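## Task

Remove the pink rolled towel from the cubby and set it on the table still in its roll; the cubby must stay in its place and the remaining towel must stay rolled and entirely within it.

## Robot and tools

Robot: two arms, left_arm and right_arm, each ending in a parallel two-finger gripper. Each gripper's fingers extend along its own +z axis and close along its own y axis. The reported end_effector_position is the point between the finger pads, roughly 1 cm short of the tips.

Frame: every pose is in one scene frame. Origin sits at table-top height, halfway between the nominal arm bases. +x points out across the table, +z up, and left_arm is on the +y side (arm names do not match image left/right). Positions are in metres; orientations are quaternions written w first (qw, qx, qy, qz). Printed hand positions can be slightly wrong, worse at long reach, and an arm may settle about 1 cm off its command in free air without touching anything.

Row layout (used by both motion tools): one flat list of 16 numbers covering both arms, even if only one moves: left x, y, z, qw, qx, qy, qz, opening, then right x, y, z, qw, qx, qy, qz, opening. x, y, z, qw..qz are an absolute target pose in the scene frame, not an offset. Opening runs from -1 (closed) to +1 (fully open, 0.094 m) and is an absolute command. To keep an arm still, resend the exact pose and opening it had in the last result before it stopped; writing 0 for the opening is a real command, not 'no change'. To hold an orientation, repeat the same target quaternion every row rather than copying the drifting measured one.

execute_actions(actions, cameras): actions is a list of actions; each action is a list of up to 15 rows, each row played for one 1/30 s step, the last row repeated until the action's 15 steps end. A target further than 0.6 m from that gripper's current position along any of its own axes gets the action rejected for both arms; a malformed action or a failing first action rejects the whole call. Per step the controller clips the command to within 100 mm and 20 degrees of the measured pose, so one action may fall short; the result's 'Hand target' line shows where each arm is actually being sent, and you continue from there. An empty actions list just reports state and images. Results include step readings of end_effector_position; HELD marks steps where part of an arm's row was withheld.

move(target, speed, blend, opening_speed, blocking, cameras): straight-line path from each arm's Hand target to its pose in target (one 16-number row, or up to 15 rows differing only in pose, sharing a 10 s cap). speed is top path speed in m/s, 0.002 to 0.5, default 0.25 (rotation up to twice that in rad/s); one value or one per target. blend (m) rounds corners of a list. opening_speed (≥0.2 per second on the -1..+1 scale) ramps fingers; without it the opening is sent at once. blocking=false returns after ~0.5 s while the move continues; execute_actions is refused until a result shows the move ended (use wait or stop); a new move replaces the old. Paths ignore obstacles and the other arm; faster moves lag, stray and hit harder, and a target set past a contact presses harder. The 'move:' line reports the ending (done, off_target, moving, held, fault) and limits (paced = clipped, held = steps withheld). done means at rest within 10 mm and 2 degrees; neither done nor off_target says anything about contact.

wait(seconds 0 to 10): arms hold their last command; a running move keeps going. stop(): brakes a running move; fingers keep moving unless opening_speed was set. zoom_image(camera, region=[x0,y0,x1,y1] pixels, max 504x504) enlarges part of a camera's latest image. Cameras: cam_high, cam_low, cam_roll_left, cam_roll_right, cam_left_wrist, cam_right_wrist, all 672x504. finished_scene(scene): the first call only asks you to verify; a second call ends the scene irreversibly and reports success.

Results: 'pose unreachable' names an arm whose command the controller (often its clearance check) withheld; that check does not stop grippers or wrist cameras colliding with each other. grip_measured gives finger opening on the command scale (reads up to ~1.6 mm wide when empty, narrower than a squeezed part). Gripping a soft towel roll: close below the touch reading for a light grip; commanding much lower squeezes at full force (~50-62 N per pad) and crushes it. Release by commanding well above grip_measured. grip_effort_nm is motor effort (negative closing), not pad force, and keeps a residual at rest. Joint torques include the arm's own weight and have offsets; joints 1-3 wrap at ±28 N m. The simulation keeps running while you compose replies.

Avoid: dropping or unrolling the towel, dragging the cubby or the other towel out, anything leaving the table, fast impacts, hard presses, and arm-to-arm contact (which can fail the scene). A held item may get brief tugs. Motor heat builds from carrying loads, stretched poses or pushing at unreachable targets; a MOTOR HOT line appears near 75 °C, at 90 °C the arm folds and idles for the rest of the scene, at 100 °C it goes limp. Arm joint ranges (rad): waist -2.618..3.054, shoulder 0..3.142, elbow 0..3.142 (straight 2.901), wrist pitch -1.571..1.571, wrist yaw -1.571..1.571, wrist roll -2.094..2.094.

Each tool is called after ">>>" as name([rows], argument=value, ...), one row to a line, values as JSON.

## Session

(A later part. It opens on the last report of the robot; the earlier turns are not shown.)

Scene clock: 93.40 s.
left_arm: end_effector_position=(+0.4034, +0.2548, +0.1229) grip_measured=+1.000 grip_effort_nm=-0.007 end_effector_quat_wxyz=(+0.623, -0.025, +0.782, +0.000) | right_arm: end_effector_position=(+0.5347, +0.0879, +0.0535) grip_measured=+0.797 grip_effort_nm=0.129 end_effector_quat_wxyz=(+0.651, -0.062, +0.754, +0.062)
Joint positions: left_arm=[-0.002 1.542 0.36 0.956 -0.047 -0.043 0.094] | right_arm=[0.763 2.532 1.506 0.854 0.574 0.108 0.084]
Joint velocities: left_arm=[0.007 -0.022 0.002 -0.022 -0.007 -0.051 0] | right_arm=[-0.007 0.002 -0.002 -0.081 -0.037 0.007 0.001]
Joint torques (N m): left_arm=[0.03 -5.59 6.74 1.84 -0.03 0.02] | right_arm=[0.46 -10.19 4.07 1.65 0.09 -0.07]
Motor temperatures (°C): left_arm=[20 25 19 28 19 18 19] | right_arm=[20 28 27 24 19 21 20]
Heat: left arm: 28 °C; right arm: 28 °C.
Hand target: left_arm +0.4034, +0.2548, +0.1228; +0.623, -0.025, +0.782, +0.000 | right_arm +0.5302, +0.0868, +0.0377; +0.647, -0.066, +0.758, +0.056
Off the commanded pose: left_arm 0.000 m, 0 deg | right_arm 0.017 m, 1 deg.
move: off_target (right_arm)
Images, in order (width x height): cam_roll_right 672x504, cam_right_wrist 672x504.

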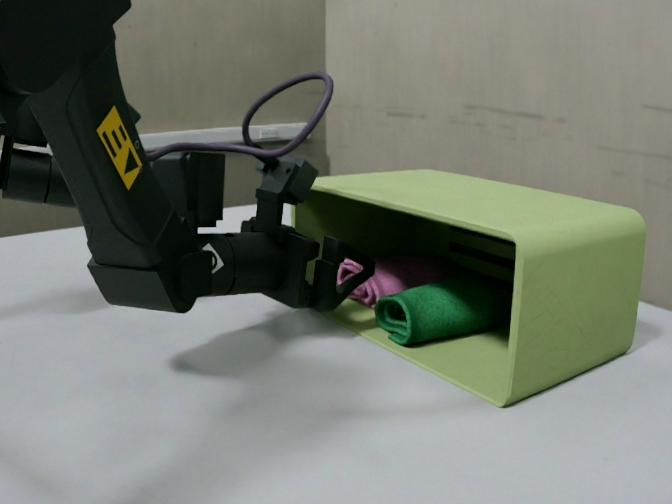

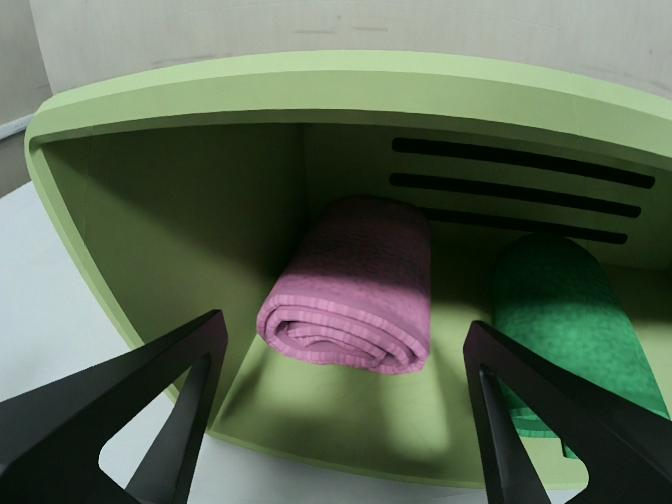

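>>> move(target=[0.4034,0.2548,0.1228,0.623,-0.025,0.782,0,1,0.530,0.0870,0.012,0.6469,-0.0663,0.7575,0.0566,0.8], speed=0.05, cameras=["cam_roll_right"])

>>> zoom_image(camera="cam_roll_right", region=[100, 120, 440, 380])

Scene clock: 94.97 s.
left_arm: end_effector_position=(+0.4034, +0.2548, +0.1229) grip_measured=+1.000 grip_effort_nm=-0.007 end_effector_quat_wxyz=(+0.623, -0.025, +0.782, +0.000) | right_arm: end_effector_position=(+0.5323, +0.0854, +0.0239) grip_measured=+0.797 grip_effort_nm=0.129 end_effector_quat_wxyz=(+0.648, -0.065, +0.756, +0.058)
Joint positions: left_arm=[-0.002 1.542 0.36 0.956 -0.047 -0.043 0.094] | right_arm=[0.763 2.601 1.506 0.912 0.575 0.105 0.084]
Joint velocities: left_arm=[0.002 0.002 -0.012 -0.066 0.007 0.007 0] | right_arm=[0.002 0.012 0.002 -0.007 -0.007 -0.095 0]
Joint torques (N m): left_arm=[0.02 -5.59 6.72 1.84 -0.03 0.02] | right_arm=[0.46 -10.24 4.74 1.64 0.07 -0.03]
Motor temperatures (°C): left_arm=[20 25 19 28 19 18 19] | right_arm=[20 28 27 25 19 21 20]
Heat: left arm: 28 °C; right arm: 28 °C.
Hand target: left_arm +0.4034, +0.2548, +0.1228; +0.623, -0.025, +0.782, +0.000 | right_arm +0.5292, +0.0862, +0.0126; +0.647, -0.066, +0.758, +0.057
Off the commanded pose: left_arm 0.000 m, 0 deg | right_arm 0.012 m, 0 deg.
move: off_target (right_arm)
Images, in order (width x height): cam_roll_right 672x504.

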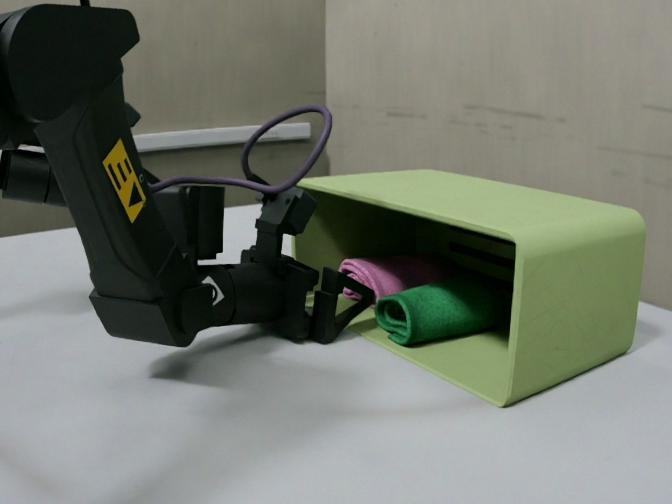

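Scaled by 1.482 from the camera's 672x504 image, which has a finer 960x720 frame.

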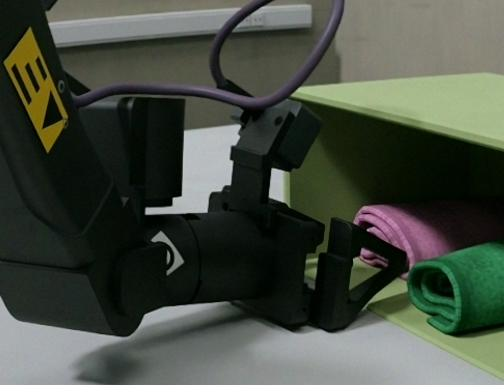

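>>> move(target=[0.4034,0.2548,0.1228,0.623,-0.025,0.782,0,1,0.549,0.0920,0.012,0.6469,-0.0663,0.7575,0.0566,0.82], speed=0.05, cameras=["cam_roll_right","cam_right_wrist"])

>>> zoom_image(camera="cam_roll_right", region=[200, 150, 440, 360])

Scene clock: 97.50 s.
left_arm: end_effector_position=(+0.4034, +0.2548, +0.1229) grip_measured=+1.000 grip_effort_nm=-0.012 end_effector_quat_wxyz=(+0.623, -0.025, +0.782, +0.000) | right_arm: end_effector_position=(+0.5440, +0.0920, +0.0237) grip_measured=+0.817 grip_effort_nm=0.125 end_effector_quat_wxyz=(+0.652, -0.063, +0.753, +0.061)
Joint positions: left_arm=[-0.002 1.542 0.36 0.956 -0.047 -0.043 0.094] | right_arm=[0.757 2.643 1.585 0.89 0.569 0.101 0.085]
Joint velocities: left_arm=[-0.002 -0.017 0.012 -0.007 -0.037 0.007 0] | right_arm=[0.012 0.002 -0.012 -0.007 -0.007 -0.022 0]
Joint torques (N m): left_arm=[0.02 -5.57 6.74 1.84 -0.03 0.02] | right_arm=[-0.53 -10.13 7.27 1.31 -0.05 -0.03]
Motor temperatures (°C): left_arm=[20 25 19 28 19 18 19] | right_arm=[20 28 27 25 19 21 20]
Heat: left arm: 28 °C; right arm: 28 °C.
Hand target: left_arm +0.4034, +0.2548, +0.1228; +0.623, -0.025, +0.782, +0.000 | right_arm +0.5481, +0.0914, +0.0116; +0.647, -0.066, +0.758, +0.057
Off the commanded pose: left_arm 0.000 m, 0 deg | right_arm 0.013 m, 1 deg.
move: off_target (right_arm)
Images, in order (width x height): cam_roll_right 672x504, cam_right_wrist 672x504.

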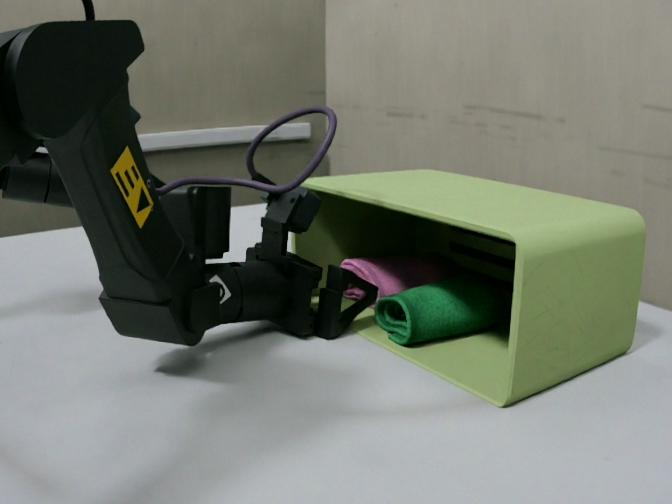

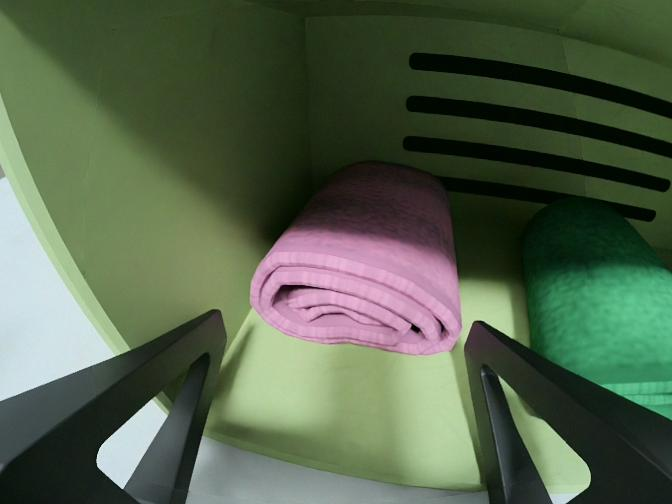

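Scaled by 2.100 from the camera's 672x504 image, which has a finer 960x720 frame.

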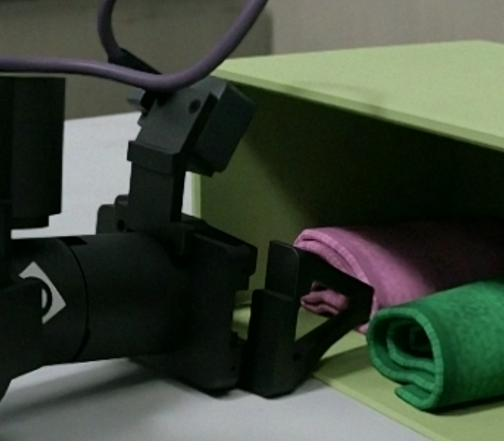

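>>> move(target=[0.4034,0.2548,0.1228,0.623,-0.025,0.782,0,1,0.546,0.0920,0.012,0.6730,-0.0643,0.7345,0.0589,0.82], speed=0.05, cameras=["cam_roll_right","cam_right_wrist"])

>>> zoom_image(camera="cam_roll_right", region=[200, 150, 440, 360])

Scene clock: 99.17 s.
left_arm: end_effector_position=(+0.4034, +0.2548, +0.1229) grip_measured=+1.000 grip_effort_nm=-0.007 end_effector_quat_wxyz=(+0.623, -0.025, +0.782, +0.000) | right_arm: end_effector_position=(+0.5440, +0.0920, +0.0274) grip_measured=+0.817 grip_effort_nm=0.125 end_effector_quat_wxyz=(+0.678, -0.064, +0.730, +0.063)
Joint positions: left_arm=[-0.002 1.542 0.36 0.956 -0.047 -0.043 0.094] | right_arm=[0.757 2.679 1.586 1.006 0.57 0.052 0.085]
Joint velocities: left_arm=[0.007 0.002 0.012 -0.007 0.007 -0.037 0] | right_arm=[-0.012 -0.017 0.007 -0.007 -0.007 0.051 -0.001]
Joint torques (N m): left_arm=[0.03 -5.59 6.74 1.84 -0.03 0.02] | right_arm=[-0.05 -9.69 6.71 1.41 0.03 0.02]
Motor temperatures (°C): left_arm=[20 25 19 28 19 18 19] | right_arm=[20 28 27 25 19 21 20]
Heat: left arm: 28 °C; right arm: 28 °C.
Hand target: left_arm +0.4034, +0.2548, +0.1228; +0.623, -0.025, +0.782, +0.000 | right_arm +0.5454, +0.0916, +0.0125; +0.673, -0.064, +0.734, +0.059
Off the commanded pose: left_arm 0.000 m, 0 deg | right_arm 0.016 m, 1 deg.
move: off_target (right_arm)
Images, in order (width x height): cam_roll_right 672x504, cam_right_wrist 672x504.

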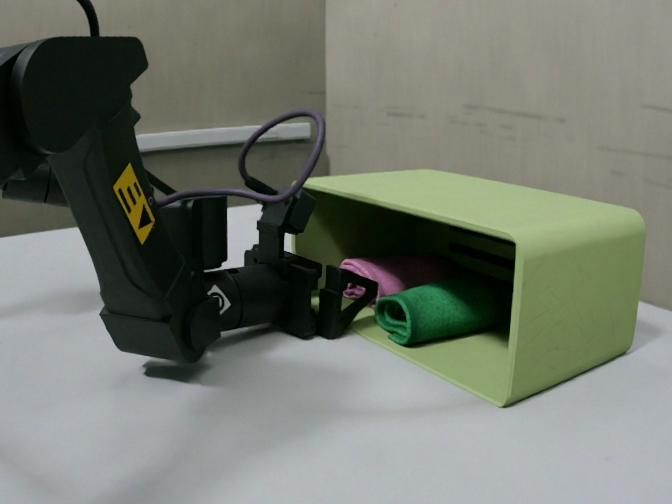

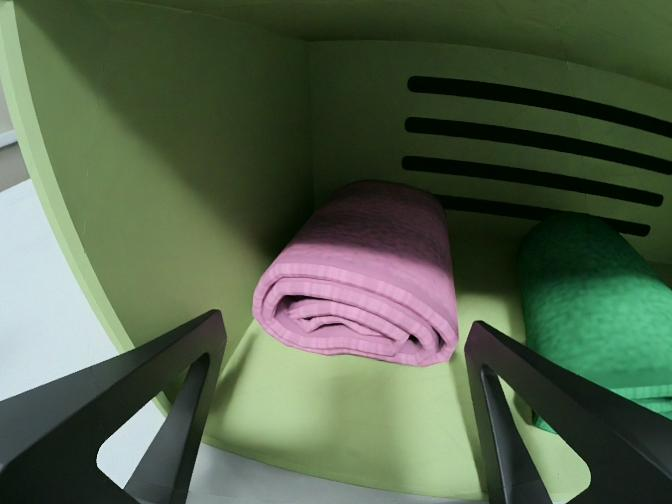

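Scaled by 2.100 from the camera's 672x504 image, which has a finer 960x720 frame.

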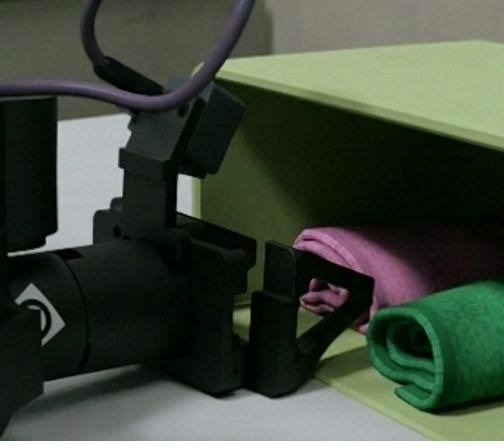

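>>> move(target=[0.4034,0.2548,0.1228,0.623,-0.025,0.782,0,1,0.568,0.0945,0.011,0.6730,-0.0643,0.7345,0.0589,0.84], speed=0.05, cameras=["cam_roll_right","cam_right_wrist"])

>>> zoom_image(camera="cam_roll_right", region=[200, 150, 440, 360])

Scene clock: 100.90 s.
left_arm: end_effector_position=(+0.4034, +0.2548, +0.1229) grip_measured=+1.000 grip_effort_nm=-0.012 end_effector_quat_wxyz=(+0.623, -0.025, +0.782, +0.000) | right_arm: end_effector_position=(+0.5632, +0.0936, +0.0303) grip_measured=+0.838 grip_effort_nm=0.129 end_effector_quat_wxyz=(+0.685, -0.055, +0.724, +0.063)
Joint positions: left_arm=[-0.002 1.542 0.36 0.956 -0.047 -0.043 0.094] | right_arm=[0.737 2.728 1.692 0.971 0.564 0.05 0.086]
Joint velocities: left_arm=[-0.002 0.007 -0.012 0.007 -0.007 0.051 0] | right_arm=[-0.002 -0.007 0.002 -0.051 0.022 0.022 -0.001]
Joint torques (N m): left_arm=[0.02 -5.57 6.74 1.85 -0.03 0.02] | right_arm=[-0.53 -10.06 7.27 1.17 -0.17 0.03]
Motor temperatures (°C): left_arm=[20 25 19 28 19 18 19] | right_arm=[20 28 27 25 19 21 20]
Heat: left arm: 28 °C; right arm: 28 °C.
Hand target: left_arm +0.4034, +0.2548, +0.1228; +0.623, -0.025, +0.782, +0.000 | right_arm +0.5662, +0.0934, +0.0107; +0.673, -0.064, +0.735, +0.059
Off the commanded pose: left_arm 0.000 m, 0 deg | right_arm 0.020 m, 2 deg.
move: off_target (right_arm)
Images, in order (width x height): cam_roll_right 672x504, cam_right_wrist 672x504.

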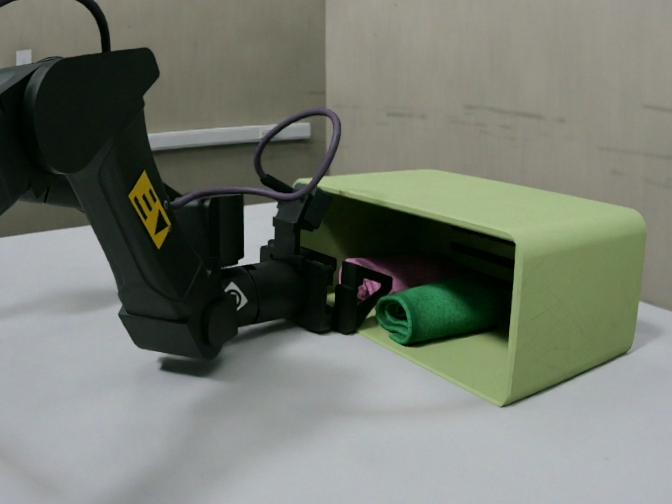

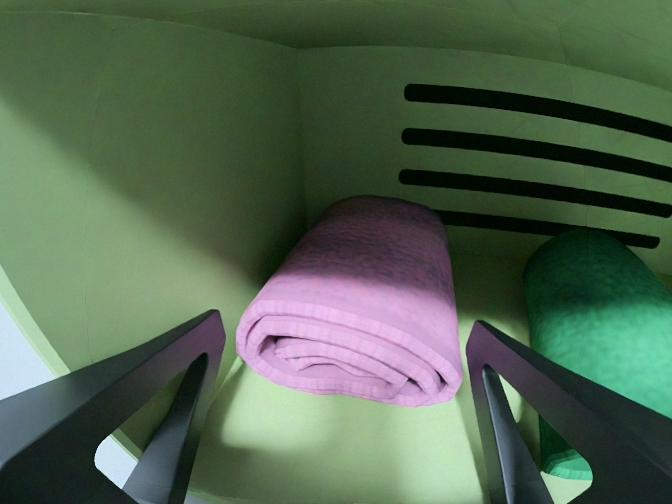

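Scaled by 2.100 from the camera's 672x504 image, which has a finer 960x720 frame.

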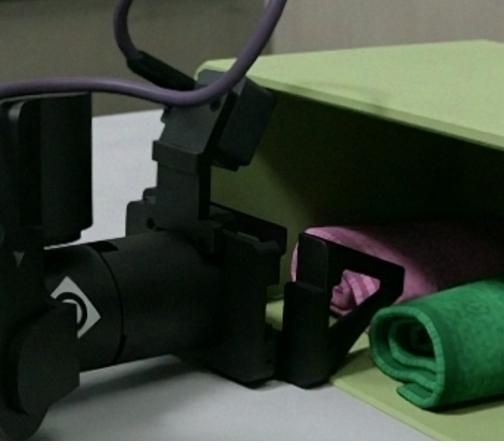

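>>> move(target=[0.4034,0.2548,0.1228,0.623,-0.025,0.782,0,1,0.588,0.099,0.012,0.6730,-0.0643,0.7345,0.0589,0.86], speed=0.05, cameras=["cam_roll_right","cam_right_wrist"])

>>> zoom_image(camera="cam_roll_right", region=[200, 150, 440, 360])

Scene clock: 102.33 s.
left_arm: end_effector_position=(+0.4034, +0.2548, +0.1229) grip_measured=+1.000 grip_effort_nm=-0.007 end_effector_quat_wxyz=(+0.623, -0.025, +0.782, +0.000) | right_arm: end_effector_position=(+0.5814, +0.1008, +0.0311) grip_measured=+0.858 grip_effort_nm=0.129 end_effector_quat_wxyz=(+0.684, -0.058, +0.724, +0.064)
Joint positions: left_arm=[-0.002 1.542 0.36 0.956 -0.047 -0.043 0.094] | right_arm=[0.723 2.778 1.816 0.897 0.544 0.047 0.087]
Joint velocities: left_arm=[0.002 -0.022 -0.007 -0.051 -0.066 -0.037 0] | right_arm=[-0.007 -0.012 -0.002 -0.066 -0.037 0.007 0]
Joint torques (N m): left_arm=[0.03 -5.57 6.74 1.84 -0.03 0.03] | right_arm=[-0.85 -10.48 7.58 1.2 -0.15 0.06]
Motor temperatures (°C): left_arm=[20 25 19 28 19 18 19] | right_arm=[20 28 27 25 19 21 20]
Heat: left arm: 28 °C; right arm: 28 °C.
Hand target: left_arm +0.4034, +0.2548, +0.1228; +0.623, -0.025, +0.782, +0.000 | right_arm +0.5858, +0.0979, +0.0117; +0.673, -0.064, +0.735, +0.060
Off the commanded pose: left_arm 0.000 m, 0 deg | right_arm 0.020 m, 2 deg.
move: off_target (right_arm)
Images, in order (width x height): cam_roll_right 672x504, cam_right_wrist 672x504.

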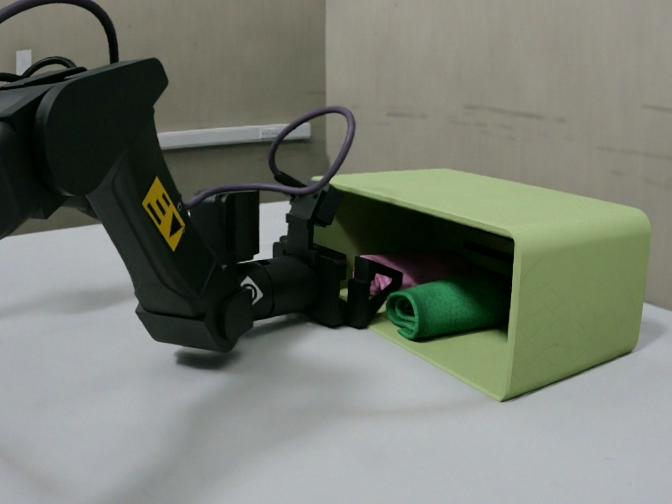

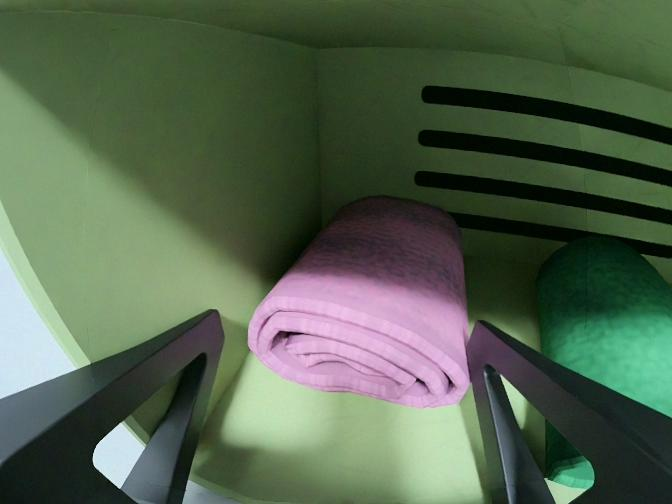

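Scaled by 2.100 from the camera's 672x504 image, which has a finer 960x720 frame.

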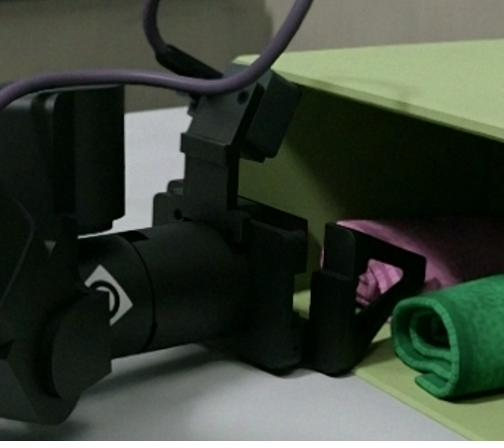

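>>> move(target=[0.4034,0.2548,0.1228,0.623,-0.025,0.782,0,1,0.584,0.097,0.016,0.6730,-0.0643,0.7345,0.0589,0.0], speed=0.05, opening_speed=1.0, cameras=["cam_right_wrist"])

Scene clock: 103.93 s.
left_arm: end_effector_position=(+0.4034, +0.2548, +0.1229) grip_measured=+1.000 grip_effort_nm=-0.007 end_effector_quat_wxyz=(+0.623, -0.025, +0.782, +0.000) | right_arm: end_effector_position=(+0.5824, +0.0993, +0.0291) grip_measured=+0.003 grip_effort_nm=-0.129 end_effector_quat_wxyz=(+0.681, -0.060, +0.727, +0.062)
Joint positions: left_arm=[-0.002 1.542 0.36 0.956 -0.047 -0.043 0.094] | right_arm=[0.72 2.778 1.816 0.888 0.54 0.046 0.047]
Joint velocities: left_arm=[-0.017 -0.022 -0.002 0.007 0.037 -0.066 0] | right_arm=[-0.002 -0.017 0.007 -0.037 0.007 -0.022 0]
Joint torques (N m): left_arm=[0.02 -5.59 6.72 1.84 -0.03 0.02] | right_arm=[-0.47 -12.21 5.3 1.34 -0.1 0.05]
Motor temperatures (°C): left_arm=[20 25 19 28 19 18 19] | right_arm=[20 28 27 25 19 21 20]
Heat: left arm: 28 °C; right arm: 28 °C.
Hand target: left_arm +0.4034, +0.2548, +0.1228; +0.623, -0.025, +0.782, +0.000 | right_arm +0.5832, +0.0964, +0.0160; +0.673, -0.064, +0.735, +0.059
Off the commanded pose: left_arm 0.000 m, 0 deg | right_arm 0.013 m, 1 deg.
move: off_target (right_arm)
Images, in order (width x height): cam_right_wrist 672x504.

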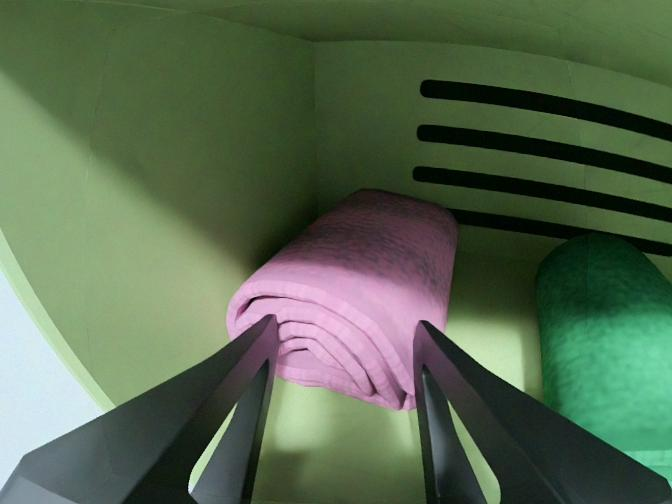

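>>> move(target=[0.4034,0.2548,0.1228,0.623,-0.025,0.782,0,1,0.574,0.097,0.014,0.6730,-0.0643,0.7345,0.0589,0.9], speed=0.05, opening_speed=2, cameras=["cam_right_wrist"])

Scene clock: 108.60 s.
left_arm: end_effector_position=(+0.4034, +0.2548, +0.1229) grip_measured=+1.000 grip_effort_nm=-0.007 end_effector_quat_wxyz=(+0.623, -0.025, +0.782, +0.000) | right_arm: end_effector_position=(+0.5773, +0.0998, +0.0294) grip_measured=+0.897 grip_effort_nm=0.139 end_effector_quat_wxyz=(+0.688, -0.059, +0.720, +0.066)
Joint positions: left_arm=[-0.002 1.542 0.36 0.956 -0.047 -0.043 0.094] | right_arm=[0.726 2.778 1.791 0.936 0.543 0.04 0.089]
Joint velocities: left_arm=[0.002 -0.002 0.012 -0.051 0.022 0.022 0] | right_arm=[0.007 -0.002 -0.002 0.022 -0.051 -0.007 0]
Joint torques (N m): left_arm=[0.03 -5.57 6.74 1.85 -0.03 0.02] | right_arm=[0.01 -13.42 3.36 1.18 -0.01 0.1]
Motor temperatures (°C): left_arm=[20 25 19 28 19 18 19] | right_arm=[20 30 27 25 19 21 20]
Heat: left arm: 28 °C; right arm: 30 °C.
Hand target: left_arm +0.4034, +0.2548, +0.1228; +0.623, -0.025, +0.782, +0.000 | right_arm +0.5737, +0.0965, +0.0144; +0.673, -0.064, +0.734, +0.059
Off the commanded pose: left_arm 0.000 m, 0 deg | right_arm 0.016 m, 3 deg.
move: off_target (right_arm)
Images, in order (width x height): cam_right_wrist 672x504.

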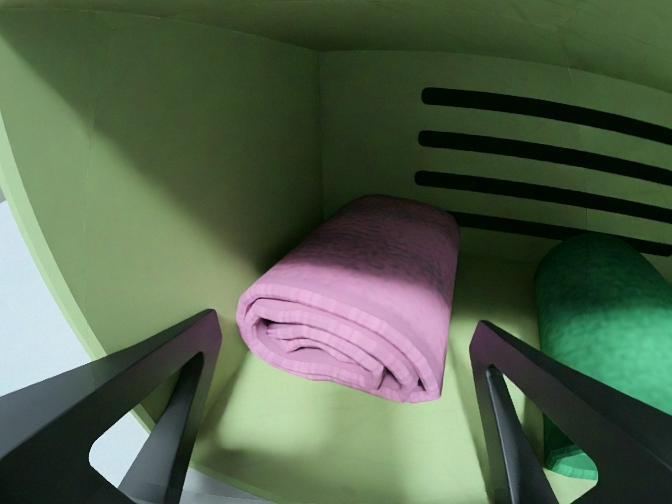

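>>> move(target=[0.4034,0.2548,0.1228,0.623,-0.025,0.782,0,1,0.568,0.100,0.013,0.6749,0.0322,0.7366,-0.0295,0.9], speed=0.06, cameras=["cam_right_wrist"])

>>> move(target=[0.4034,0.2548,0.1228,0.623,-0.025,0.782,0,1,0.59,0.099,0.013,0.6749,0.0322,0.7366,-0.0295,0.9], speed=0.05, cameras=["cam_right_wrist","cam_roll_right"])

>>> zoom_image(camera="cam_roll_right", region=[200, 150, 440, 360])

Scene clock: 113.37 s.
left_arm: end_effector_position=(+0.4034, +0.2548, +0.1230) grip_measured=+1.000 grip_effort_nm=-0.007 end_effector_quat_wxyz=(+0.623, -0.025, +0.782, +0.000) | right_arm: end_effector_position=(+0.5701, +0.0938, +0.0285) grip_measured=+0.898 grip_effort_nm=0.125 end_effector_quat_wxyz=(+0.680, +0.035, +0.732, -0.028)
Joint positions: left_arm=[-0.002 1.542 0.36 0.956 -0.047 -0.043 0.094] | right_arm=[0.794 2.829 1.952 0.762 0.874 0.094 0.089]
Joint velocities: left_arm=[-0.022 0.002 -0.002 0.022 -0.007 -0.007 0] | right_arm=[-0.012 0.007 -0.002 0.037 -0.066 -0.007 -0.001]
Joint torques (N m): left_arm=[0.03 -5.57 6.74 1.84 -0.03 0.02] | right_arm=[0.73 -11 7.83 1.15 0.04 0.1]
Motor temperatures (°C): left_arm=[20 25 19 29 19 18 19] | right_arm=[20 30 27 25 19 21 20]
Heat: left arm: 29 °C; right arm: 30 °C.
Hand target: left_arm +0.4034, +0.2548, +0.1229; +0.623, -0.025, +0.782, +0.000 | right_arm +0.5675, +0.0991, +0.0141; +0.674, +0.031, +0.737, -0.030
Off the commanded pose: left_arm 0.000 m, 0 deg | right_arm 0.017 m, 1 deg.
move: off_target (right_arm)
Images, in order (width x height): cam_right_wrist 672x504.

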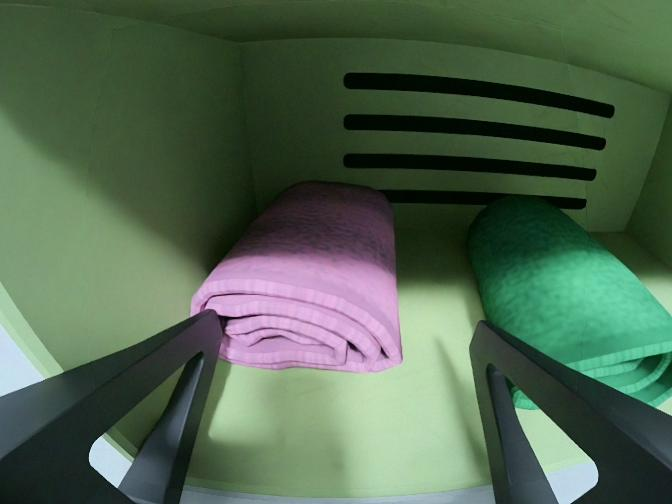

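Scene clock: 114.37 s.
left_arm: end_effector_position=(+0.4034, +0.2548, +0.1230) grip_measured=+1.000 grip_effort_nm=-0.007 end_effector_quat_wxyz=(+0.623, -0.025, +0.782, +0.000) | right_arm: end_effector_position=(+0.5859, +0.0981, +0.0293) grip_measured=+0.898 grip_effort_nm=0.125 end_effector_quat_wxyz=(+0.682, +0.040, +0.730, -0.028)
Joint positions: left_arm=[-0.002 1.542 0.36 0.956 -0.047 -0.043 0.094] | right_arm=[0.78 2.892 2.087 0.699 0.867 0.095 0.089]
Joint velocities: left_arm=[0.002 -0.002 0.002 0.022 -0.007 0.022 0] | right_arm=[-0.002 -0.002 -0.002 0.066 0.022 -0.037 -0.001]
Joint torques (N m): left_arm=[0.03 -5.59 6.74 1.84 -0.03 0.03] | right_arm=[-0.43 -11.12 8.08 1.14 -0.15 0.05]
Motor temperatures (°C): left_arm=[20 25 19 29 19 18 19] | right_arm=[20 30 27 25 19 21 20]
Heat: left arm: 29 °C; right arm: 30 °C.
Hand target: left_arm +0.4034, +0.2548, +0.1228; +0.623, -0.025, +0.782, +0.000 | right_arm +0.5887, +0.0981, +0.0127; +0.675, +0.032, +0.737, -0.029
Off the commanded pose: left_arm 0.000 m, 0 deg | right_arm 0.017 m, 1 deg.
move: off_target (right_arm)
Images, in order (width x height): cam_roll_right 672x504, cam_right_wrist 672x504.

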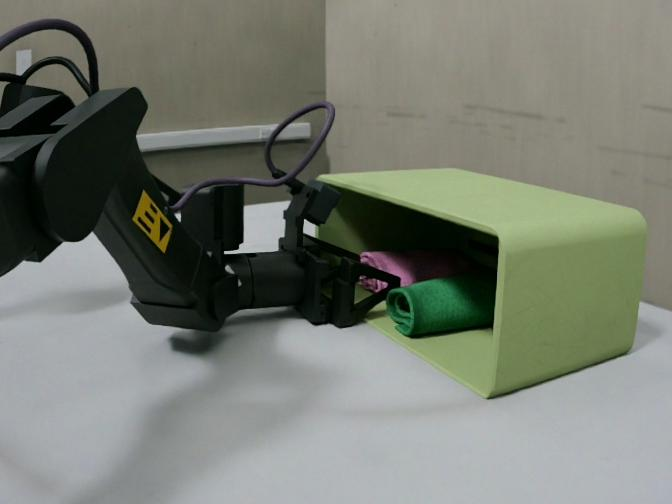

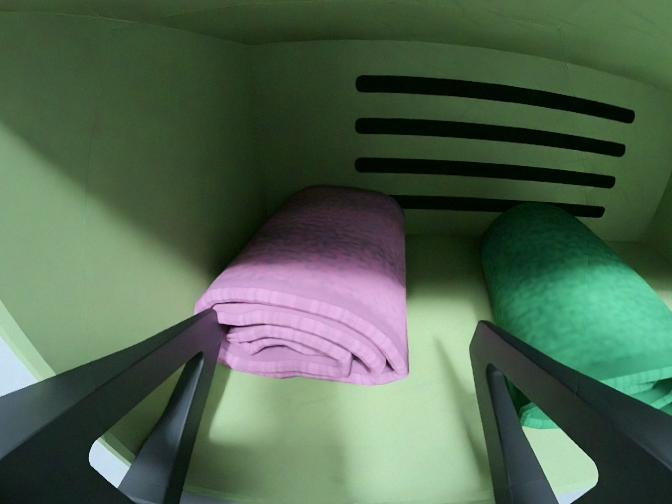

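Scaled by 2.100 from the camera's 672x504 image, which has a finer 960x720 frame.

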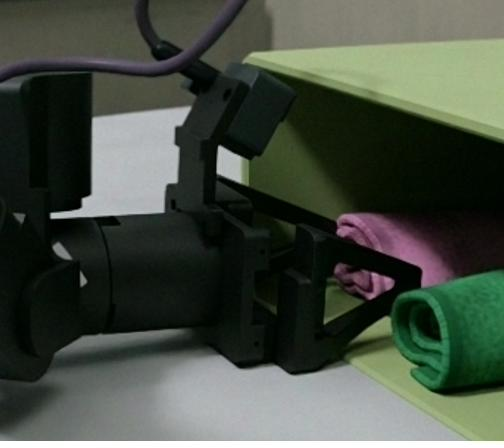

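>>> move([
  [0.4034,0.2548,0.1228,0.623,-0.025,0.782,0,1,0.562,0.102,0.013,0.6749,0.0322,0.7366,-0.0295,0.9],
  [0.4034,0.2548,0.1228,0.623,-0.025,0.782,0,1,0.562,0.117,0.013,0.6749,0.0322,0.7366,-0.0295,0.9],
], speed=0.06, cameras=["cam_right_wrist"])

>>> zoom_image(camera="cam_right_wrist", region=[100, 150, 500, 450])

Scene clock: 116.27 s.
left_arm: end_effector_position=(+0.4034, +0.2548, +0.1230) grip_measured=+1.000 grip_effort_nm=-0.007 end_effector_quat_wxyz=(+0.623, -0.025, +0.782, +0.000) | right_arm: end_effector_position=(+0.5652, +0.1095, +0.0290) grip_measured=+0.898 grip_effort_nm=0.129 end_effector_quat_wxyz=(+0.687, +0.039, +0.725, -0.030)
Joint positions: left_arm=[-0.002 1.542 0.36 0.956 -0.047 -0.043 0.094] | right_arm=[0.822 2.877 2.035 0.752 0.912 0.081 0.089]
Joint velocities: left_arm=[0.012 0.012 -0.007 -0.022 -0.022 0.022 0] | right_arm=[-0.017 -0.012 -0.007 -0.066 -0.081 -0.037 -0.001]
Joint torques (N m): left_arm=[0.03 -5.57 6.74 1.84 -0.03 0.02] | right_arm=[0.87 -12.14 6.97 0.9 -0.04 0.24]
Motor temperatures (°C): left_arm=[20 25 19 29 19 18 19] | right_arm=[20 30 27 25 19 21 20]
Heat: left arm: 29 °C; right arm: 30 °C.
Hand target: left_arm +0.4034, +0.2548, +0.1228; +0.623, -0.025, +0.782, +0.000 | right_arm +0.5610, +0.1159, +0.0136; +0.676, +0.031, +0.736, -0.030
Off the commanded pose: left_arm 0.000 m, 0 deg | right_arm 0.018 m, 2 deg.
move: off_target (right_arm)
Images, in order (width x height): cam_right_wrist 672x504.

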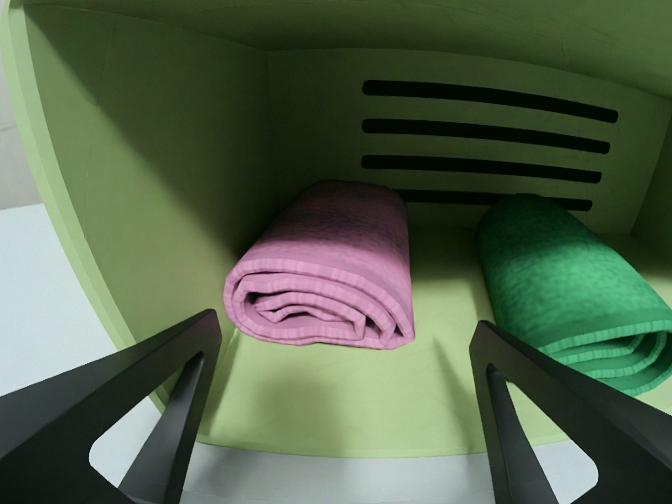

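Scaled by 1.260 from the camera's 672x504 image, which has a finer 960x720 frame.

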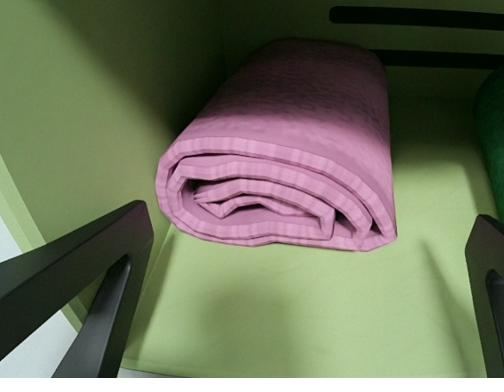

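>>> move(target=[0.4034,0.2548,0.1228,0.623,-0.025,0.782,0,1,0.592,0.123,0.013,0.6749,0.0322,0.7366,-0.0295,0.92], speed=0.05, cameras=["cam_right_wrist","cam_roll_right"])

>>> zoom_image(camera="cam_roll_right", region=[200, 150, 440, 360])

Scene clock: 118.17 s.
left_arm: end_effector_position=(+0.4034, +0.2548, +0.1230) grip_measured=+1.000 grip_effort_nm=-0.012 end_effector_quat_wxyz=(+0.623, -0.025, +0.782, +0.000) | right_arm: end_effector_position=(+0.5891, +0.1214, +0.0294) grip_measured=+0.917 grip_effort_nm=0.134 end_effector_quat_wxyz=(+0.682, +0.039, +0.730, -0.030)
Joint positions: left_arm=[-0.002 1.542 0.36 0.956 -0.047 -0.043 0.094] | right_arm=[0.805 2.988 2.298 0.58 0.894 0.095 0.09]
Joint velocities: left_arm=[-0.002 -0.002 -0.012 0.007 0.037 0.051 0] | right_arm=[-0.002 -0.007 -0.007 -0.037 0.081 -0.022 0.001]
Joint torques (N m): left_arm=[0.02 -5.57 6.72 1.84 -0.03 0.02] | right_arm=[-0.28 -11.48 8.42 1.13 -0.15 0.1]
Motor temperatures (°C): left_arm=[20 25 19 29 19 18 19] | right_arm=[20 30 27 25 19 21 20]
Heat: left arm: 29 °C; right arm: 30 °C.
Hand target: left_arm +0.4034, +0.2548, +0.1228; +0.623, -0.025, +0.782, +0.000 | right_arm +0.5908, +0.1222, +0.0125; +0.675, +0.032, +0.737, -0.029
Off the commanded pose: left_arm 0.000 m, 0 deg | right_arm 0.017 m, 1 deg.
move: off_target (right_arm)
Images, in order (width x height): cam_roll_right 672x504, cam_right_wrist 672x504.

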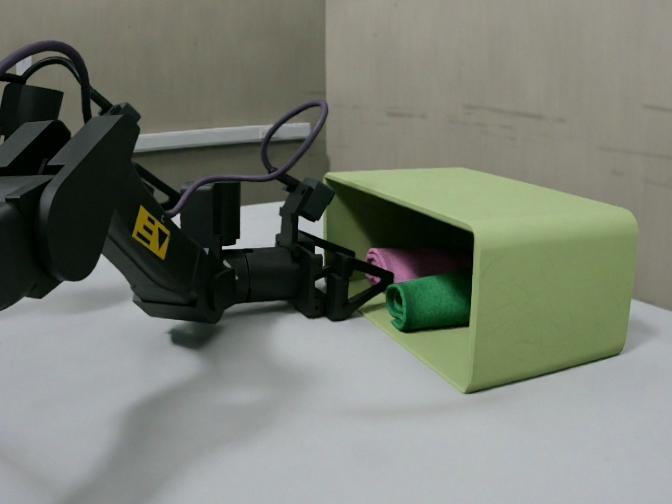

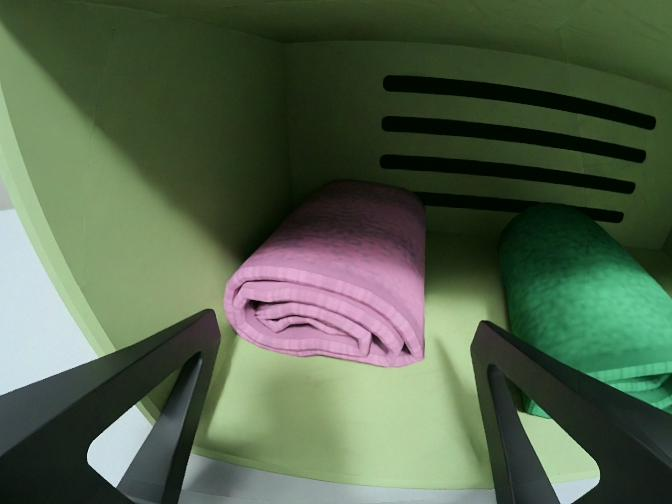

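Scaled by 2.100 from the camera's 672x504 image, which has a finer 960x720 frame.

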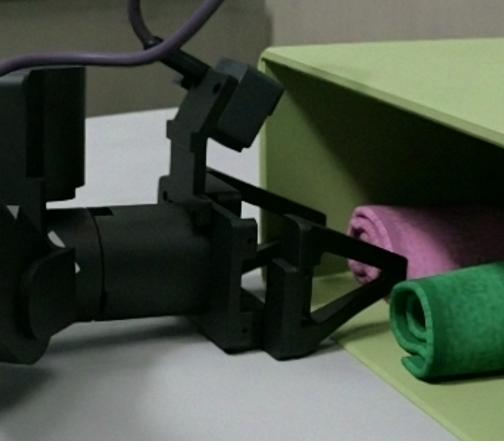

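>>> execute_actions(actions=[], cameras=["cam_high"])

>>> zoom_image(camera="cam_high", region=[280, 80, 480, 240])

Scene clock: 118.67 s.
left_arm: end_effector_position=(+0.4034, +0.2548, +0.1230) grip_measured=+1.000 grip_effort_nm=-0.007 end_effector_quat_wxyz=(+0.623, -0.025, +0.782, +0.000) | right_arm: end_effector_position=(+0.5891, +0.1214, +0.0293) grip_measured=+0.917 grip_effort_nm=0.134 end_effector_quat_wxyz=(+0.682, +0.039, +0.730, -0.030)
Joint positions: left_arm=[-0.002 1.542 0.36 0.956 -0.047 -0.043 0.094] | right_arm=[0.805 2.988 2.298 0.579 0.894 0.095 0.09]
Joint velocities: left_arm=[-0.007 0.002 -0.007 0.022 0.037 -0.051 0] | right_arm=[0.002 -0.002 -0.002 0.037 -0.022 0.007 0]
Joint torques (N m): left_arm=[0.03 -5.57 6.74 1.84 -0.03 0.03] | right_arm=[-0.28 -11.49 8.39 1.13 -0.15 0.1]
Motor temperatures (°C): left_arm=[20 25 19 29 19 18 19] | right_arm=[20 30 27 25 19 21 20]
Heat: left arm: 29 °C; right arm: 30 °C.
Hand target: left_arm +0.4034, +0.2548, +0.1228; +0.623, -0.025, +0.782, +0.000 | right_arm +0.5908, +0.1222, +0.0124; +0.675, +0.032, +0.737, -0.028
Tool commands: left_gripper/opening=+1.0 right_gripper/opening=+0.92
Off the commanded pose: left_arm 0.000 m, 0 deg | right_arm 0.017 m, 1 deg.
Images, in order (width x height): cam_high 672x504.

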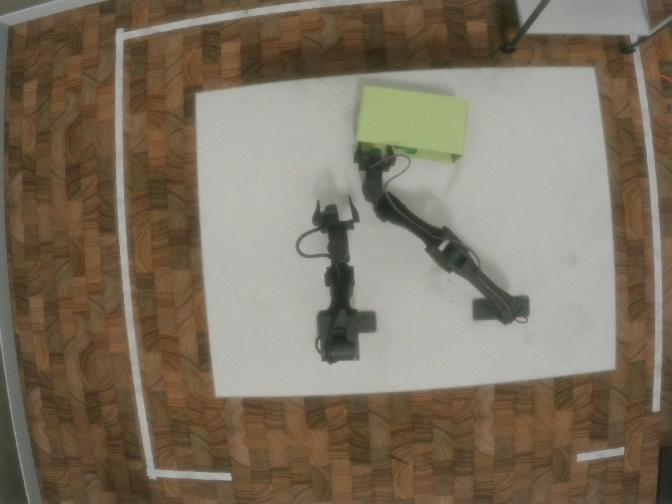

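Scaled by 2.520 from the camera's 672x504 image, which has a finer 960x720 frame.

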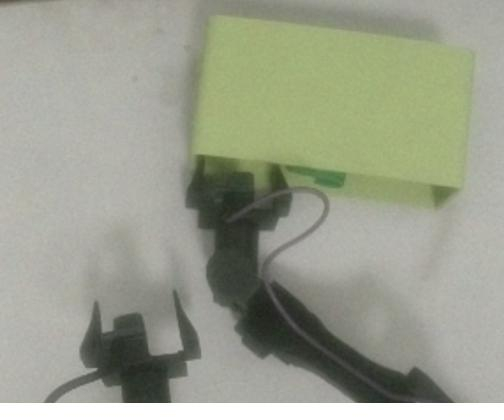

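>>> move([
  [0.4034,0.2548,0.1228,0.623,-0.025,0.782,0,1,0.560,0.115,0.020,0.6749,0.0322,0.7366,-0.0295,0.75],
  [0.4034,0.2548,0.1228,0.623,-0.025,0.782,0,1,0.44,0.10,0.06,0.6749,0.0322,0.7366,-0.0295,0.75],
  [0.4034,0.2548,0.1228,0.623,-0.025,0.782,0,1,0.36,-0.06,0.11,0.5985,-0.0835,0.7943,0.0629,0.75],
], speed=[0.06,0.15,0.2], blend=[0,0.03,0], cameras=["cam_high","cam_right_wrist","cam_left_wrist","cam_low"])

>>> zoom_image(camera="cam_high", region=[280, 80, 480, 240])

Scene clock: 123.50 s.
left_arm: end_effector_position=(+0.4034, +0.2548, +0.1230) grip_measured=+1.000 grip_effort_nm=-0.007 end_effector_quat_wxyz=(+0.623, -0.025, +0.782, +0.000) | right_arm: end_effector_position=(+0.3598, -0.0589, +0.1079) grip_measured=+0.752 grip_effort_nm=-0.125 end_effector_quat_wxyz=(+0.596, -0.086, +0.796, +0.062)
Joint positions: left_arm=[-0.002 1.542 0.36 0.956 -0.047 -0.043 0.094] | right_arm=[0.785 1.64 0.48 0.824 0.542 0.175 0.082]
Joint velocities: left_arm=[0.012 -0.032 0.002 -0.007 -0.007 -0.022 0] | right_arm=[-0.012 -0.007 0.017 0.007 0.007 -0.037 0]
Joint torques (N m): left_arm=[0.03 -5.59 6.72 1.84 -0.03 0.03] | right_arm=[-0.38 -7.43 4.03 1.37 0.03 -0.07]
Motor temperatures (°C): left_arm=[20 25 19 29 19 18 19] | right_arm=[20 30 27 25 19 21 20]
Heat: left arm: 29 °C; right arm: 30 °C.
Hand target: left_arm +0.4034, +0.2548, +0.1228; +0.623, -0.025, +0.782, +0.000 | right_arm +0.3593, -0.0614, +0.1144; +0.600, -0.084, +0.793, +0.064
Off the commanded pose: left_arm 0.000 m, 0 deg | right_arm 0.002 m, 0 deg.
move: done
Images, in order (width x height): cam_high 672x504, cam_low 672x504, cam_left_wrist 672x504, cam_right_wrist 672x504.

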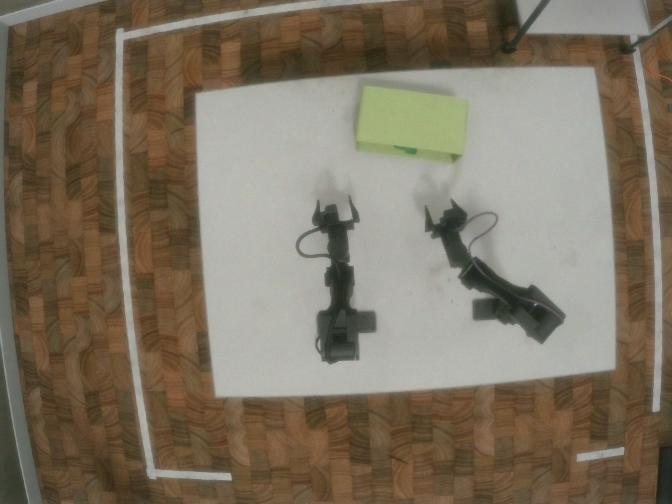

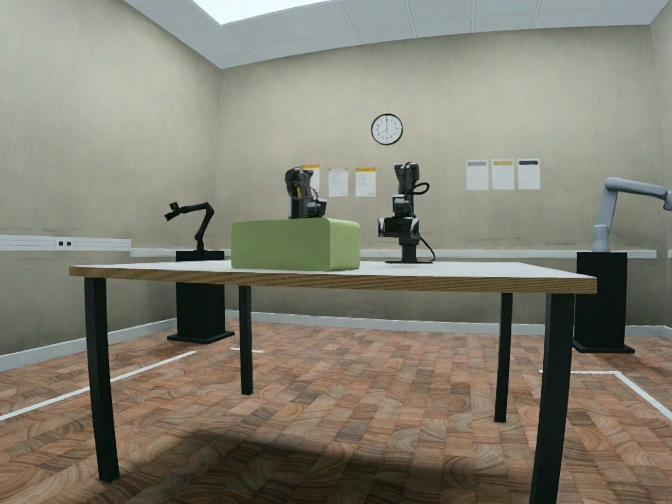

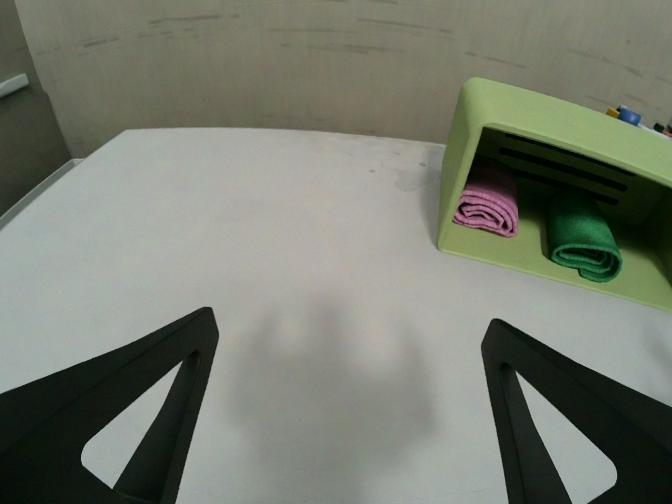

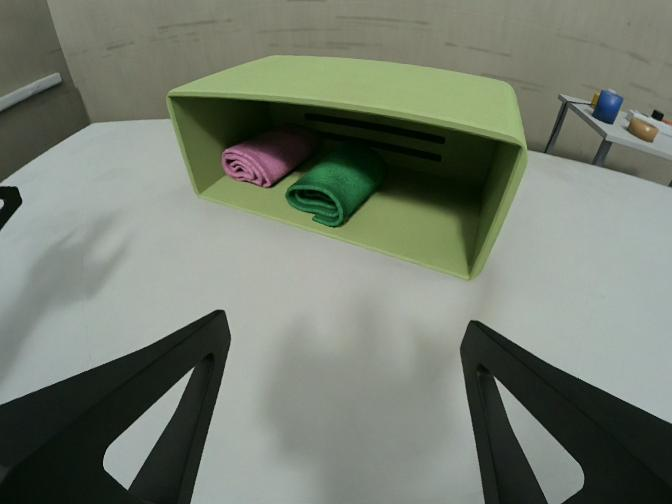

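Scaled by 2.520 from the camera's 672x504 image, which has a finer 960x720 frame.

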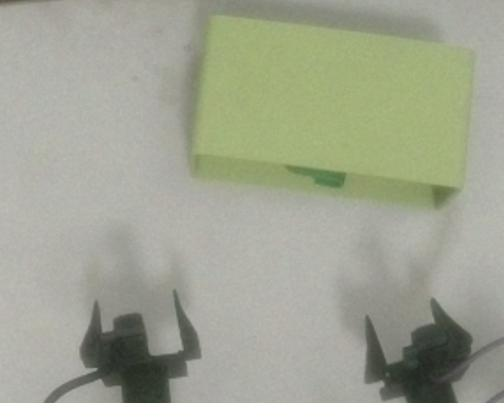

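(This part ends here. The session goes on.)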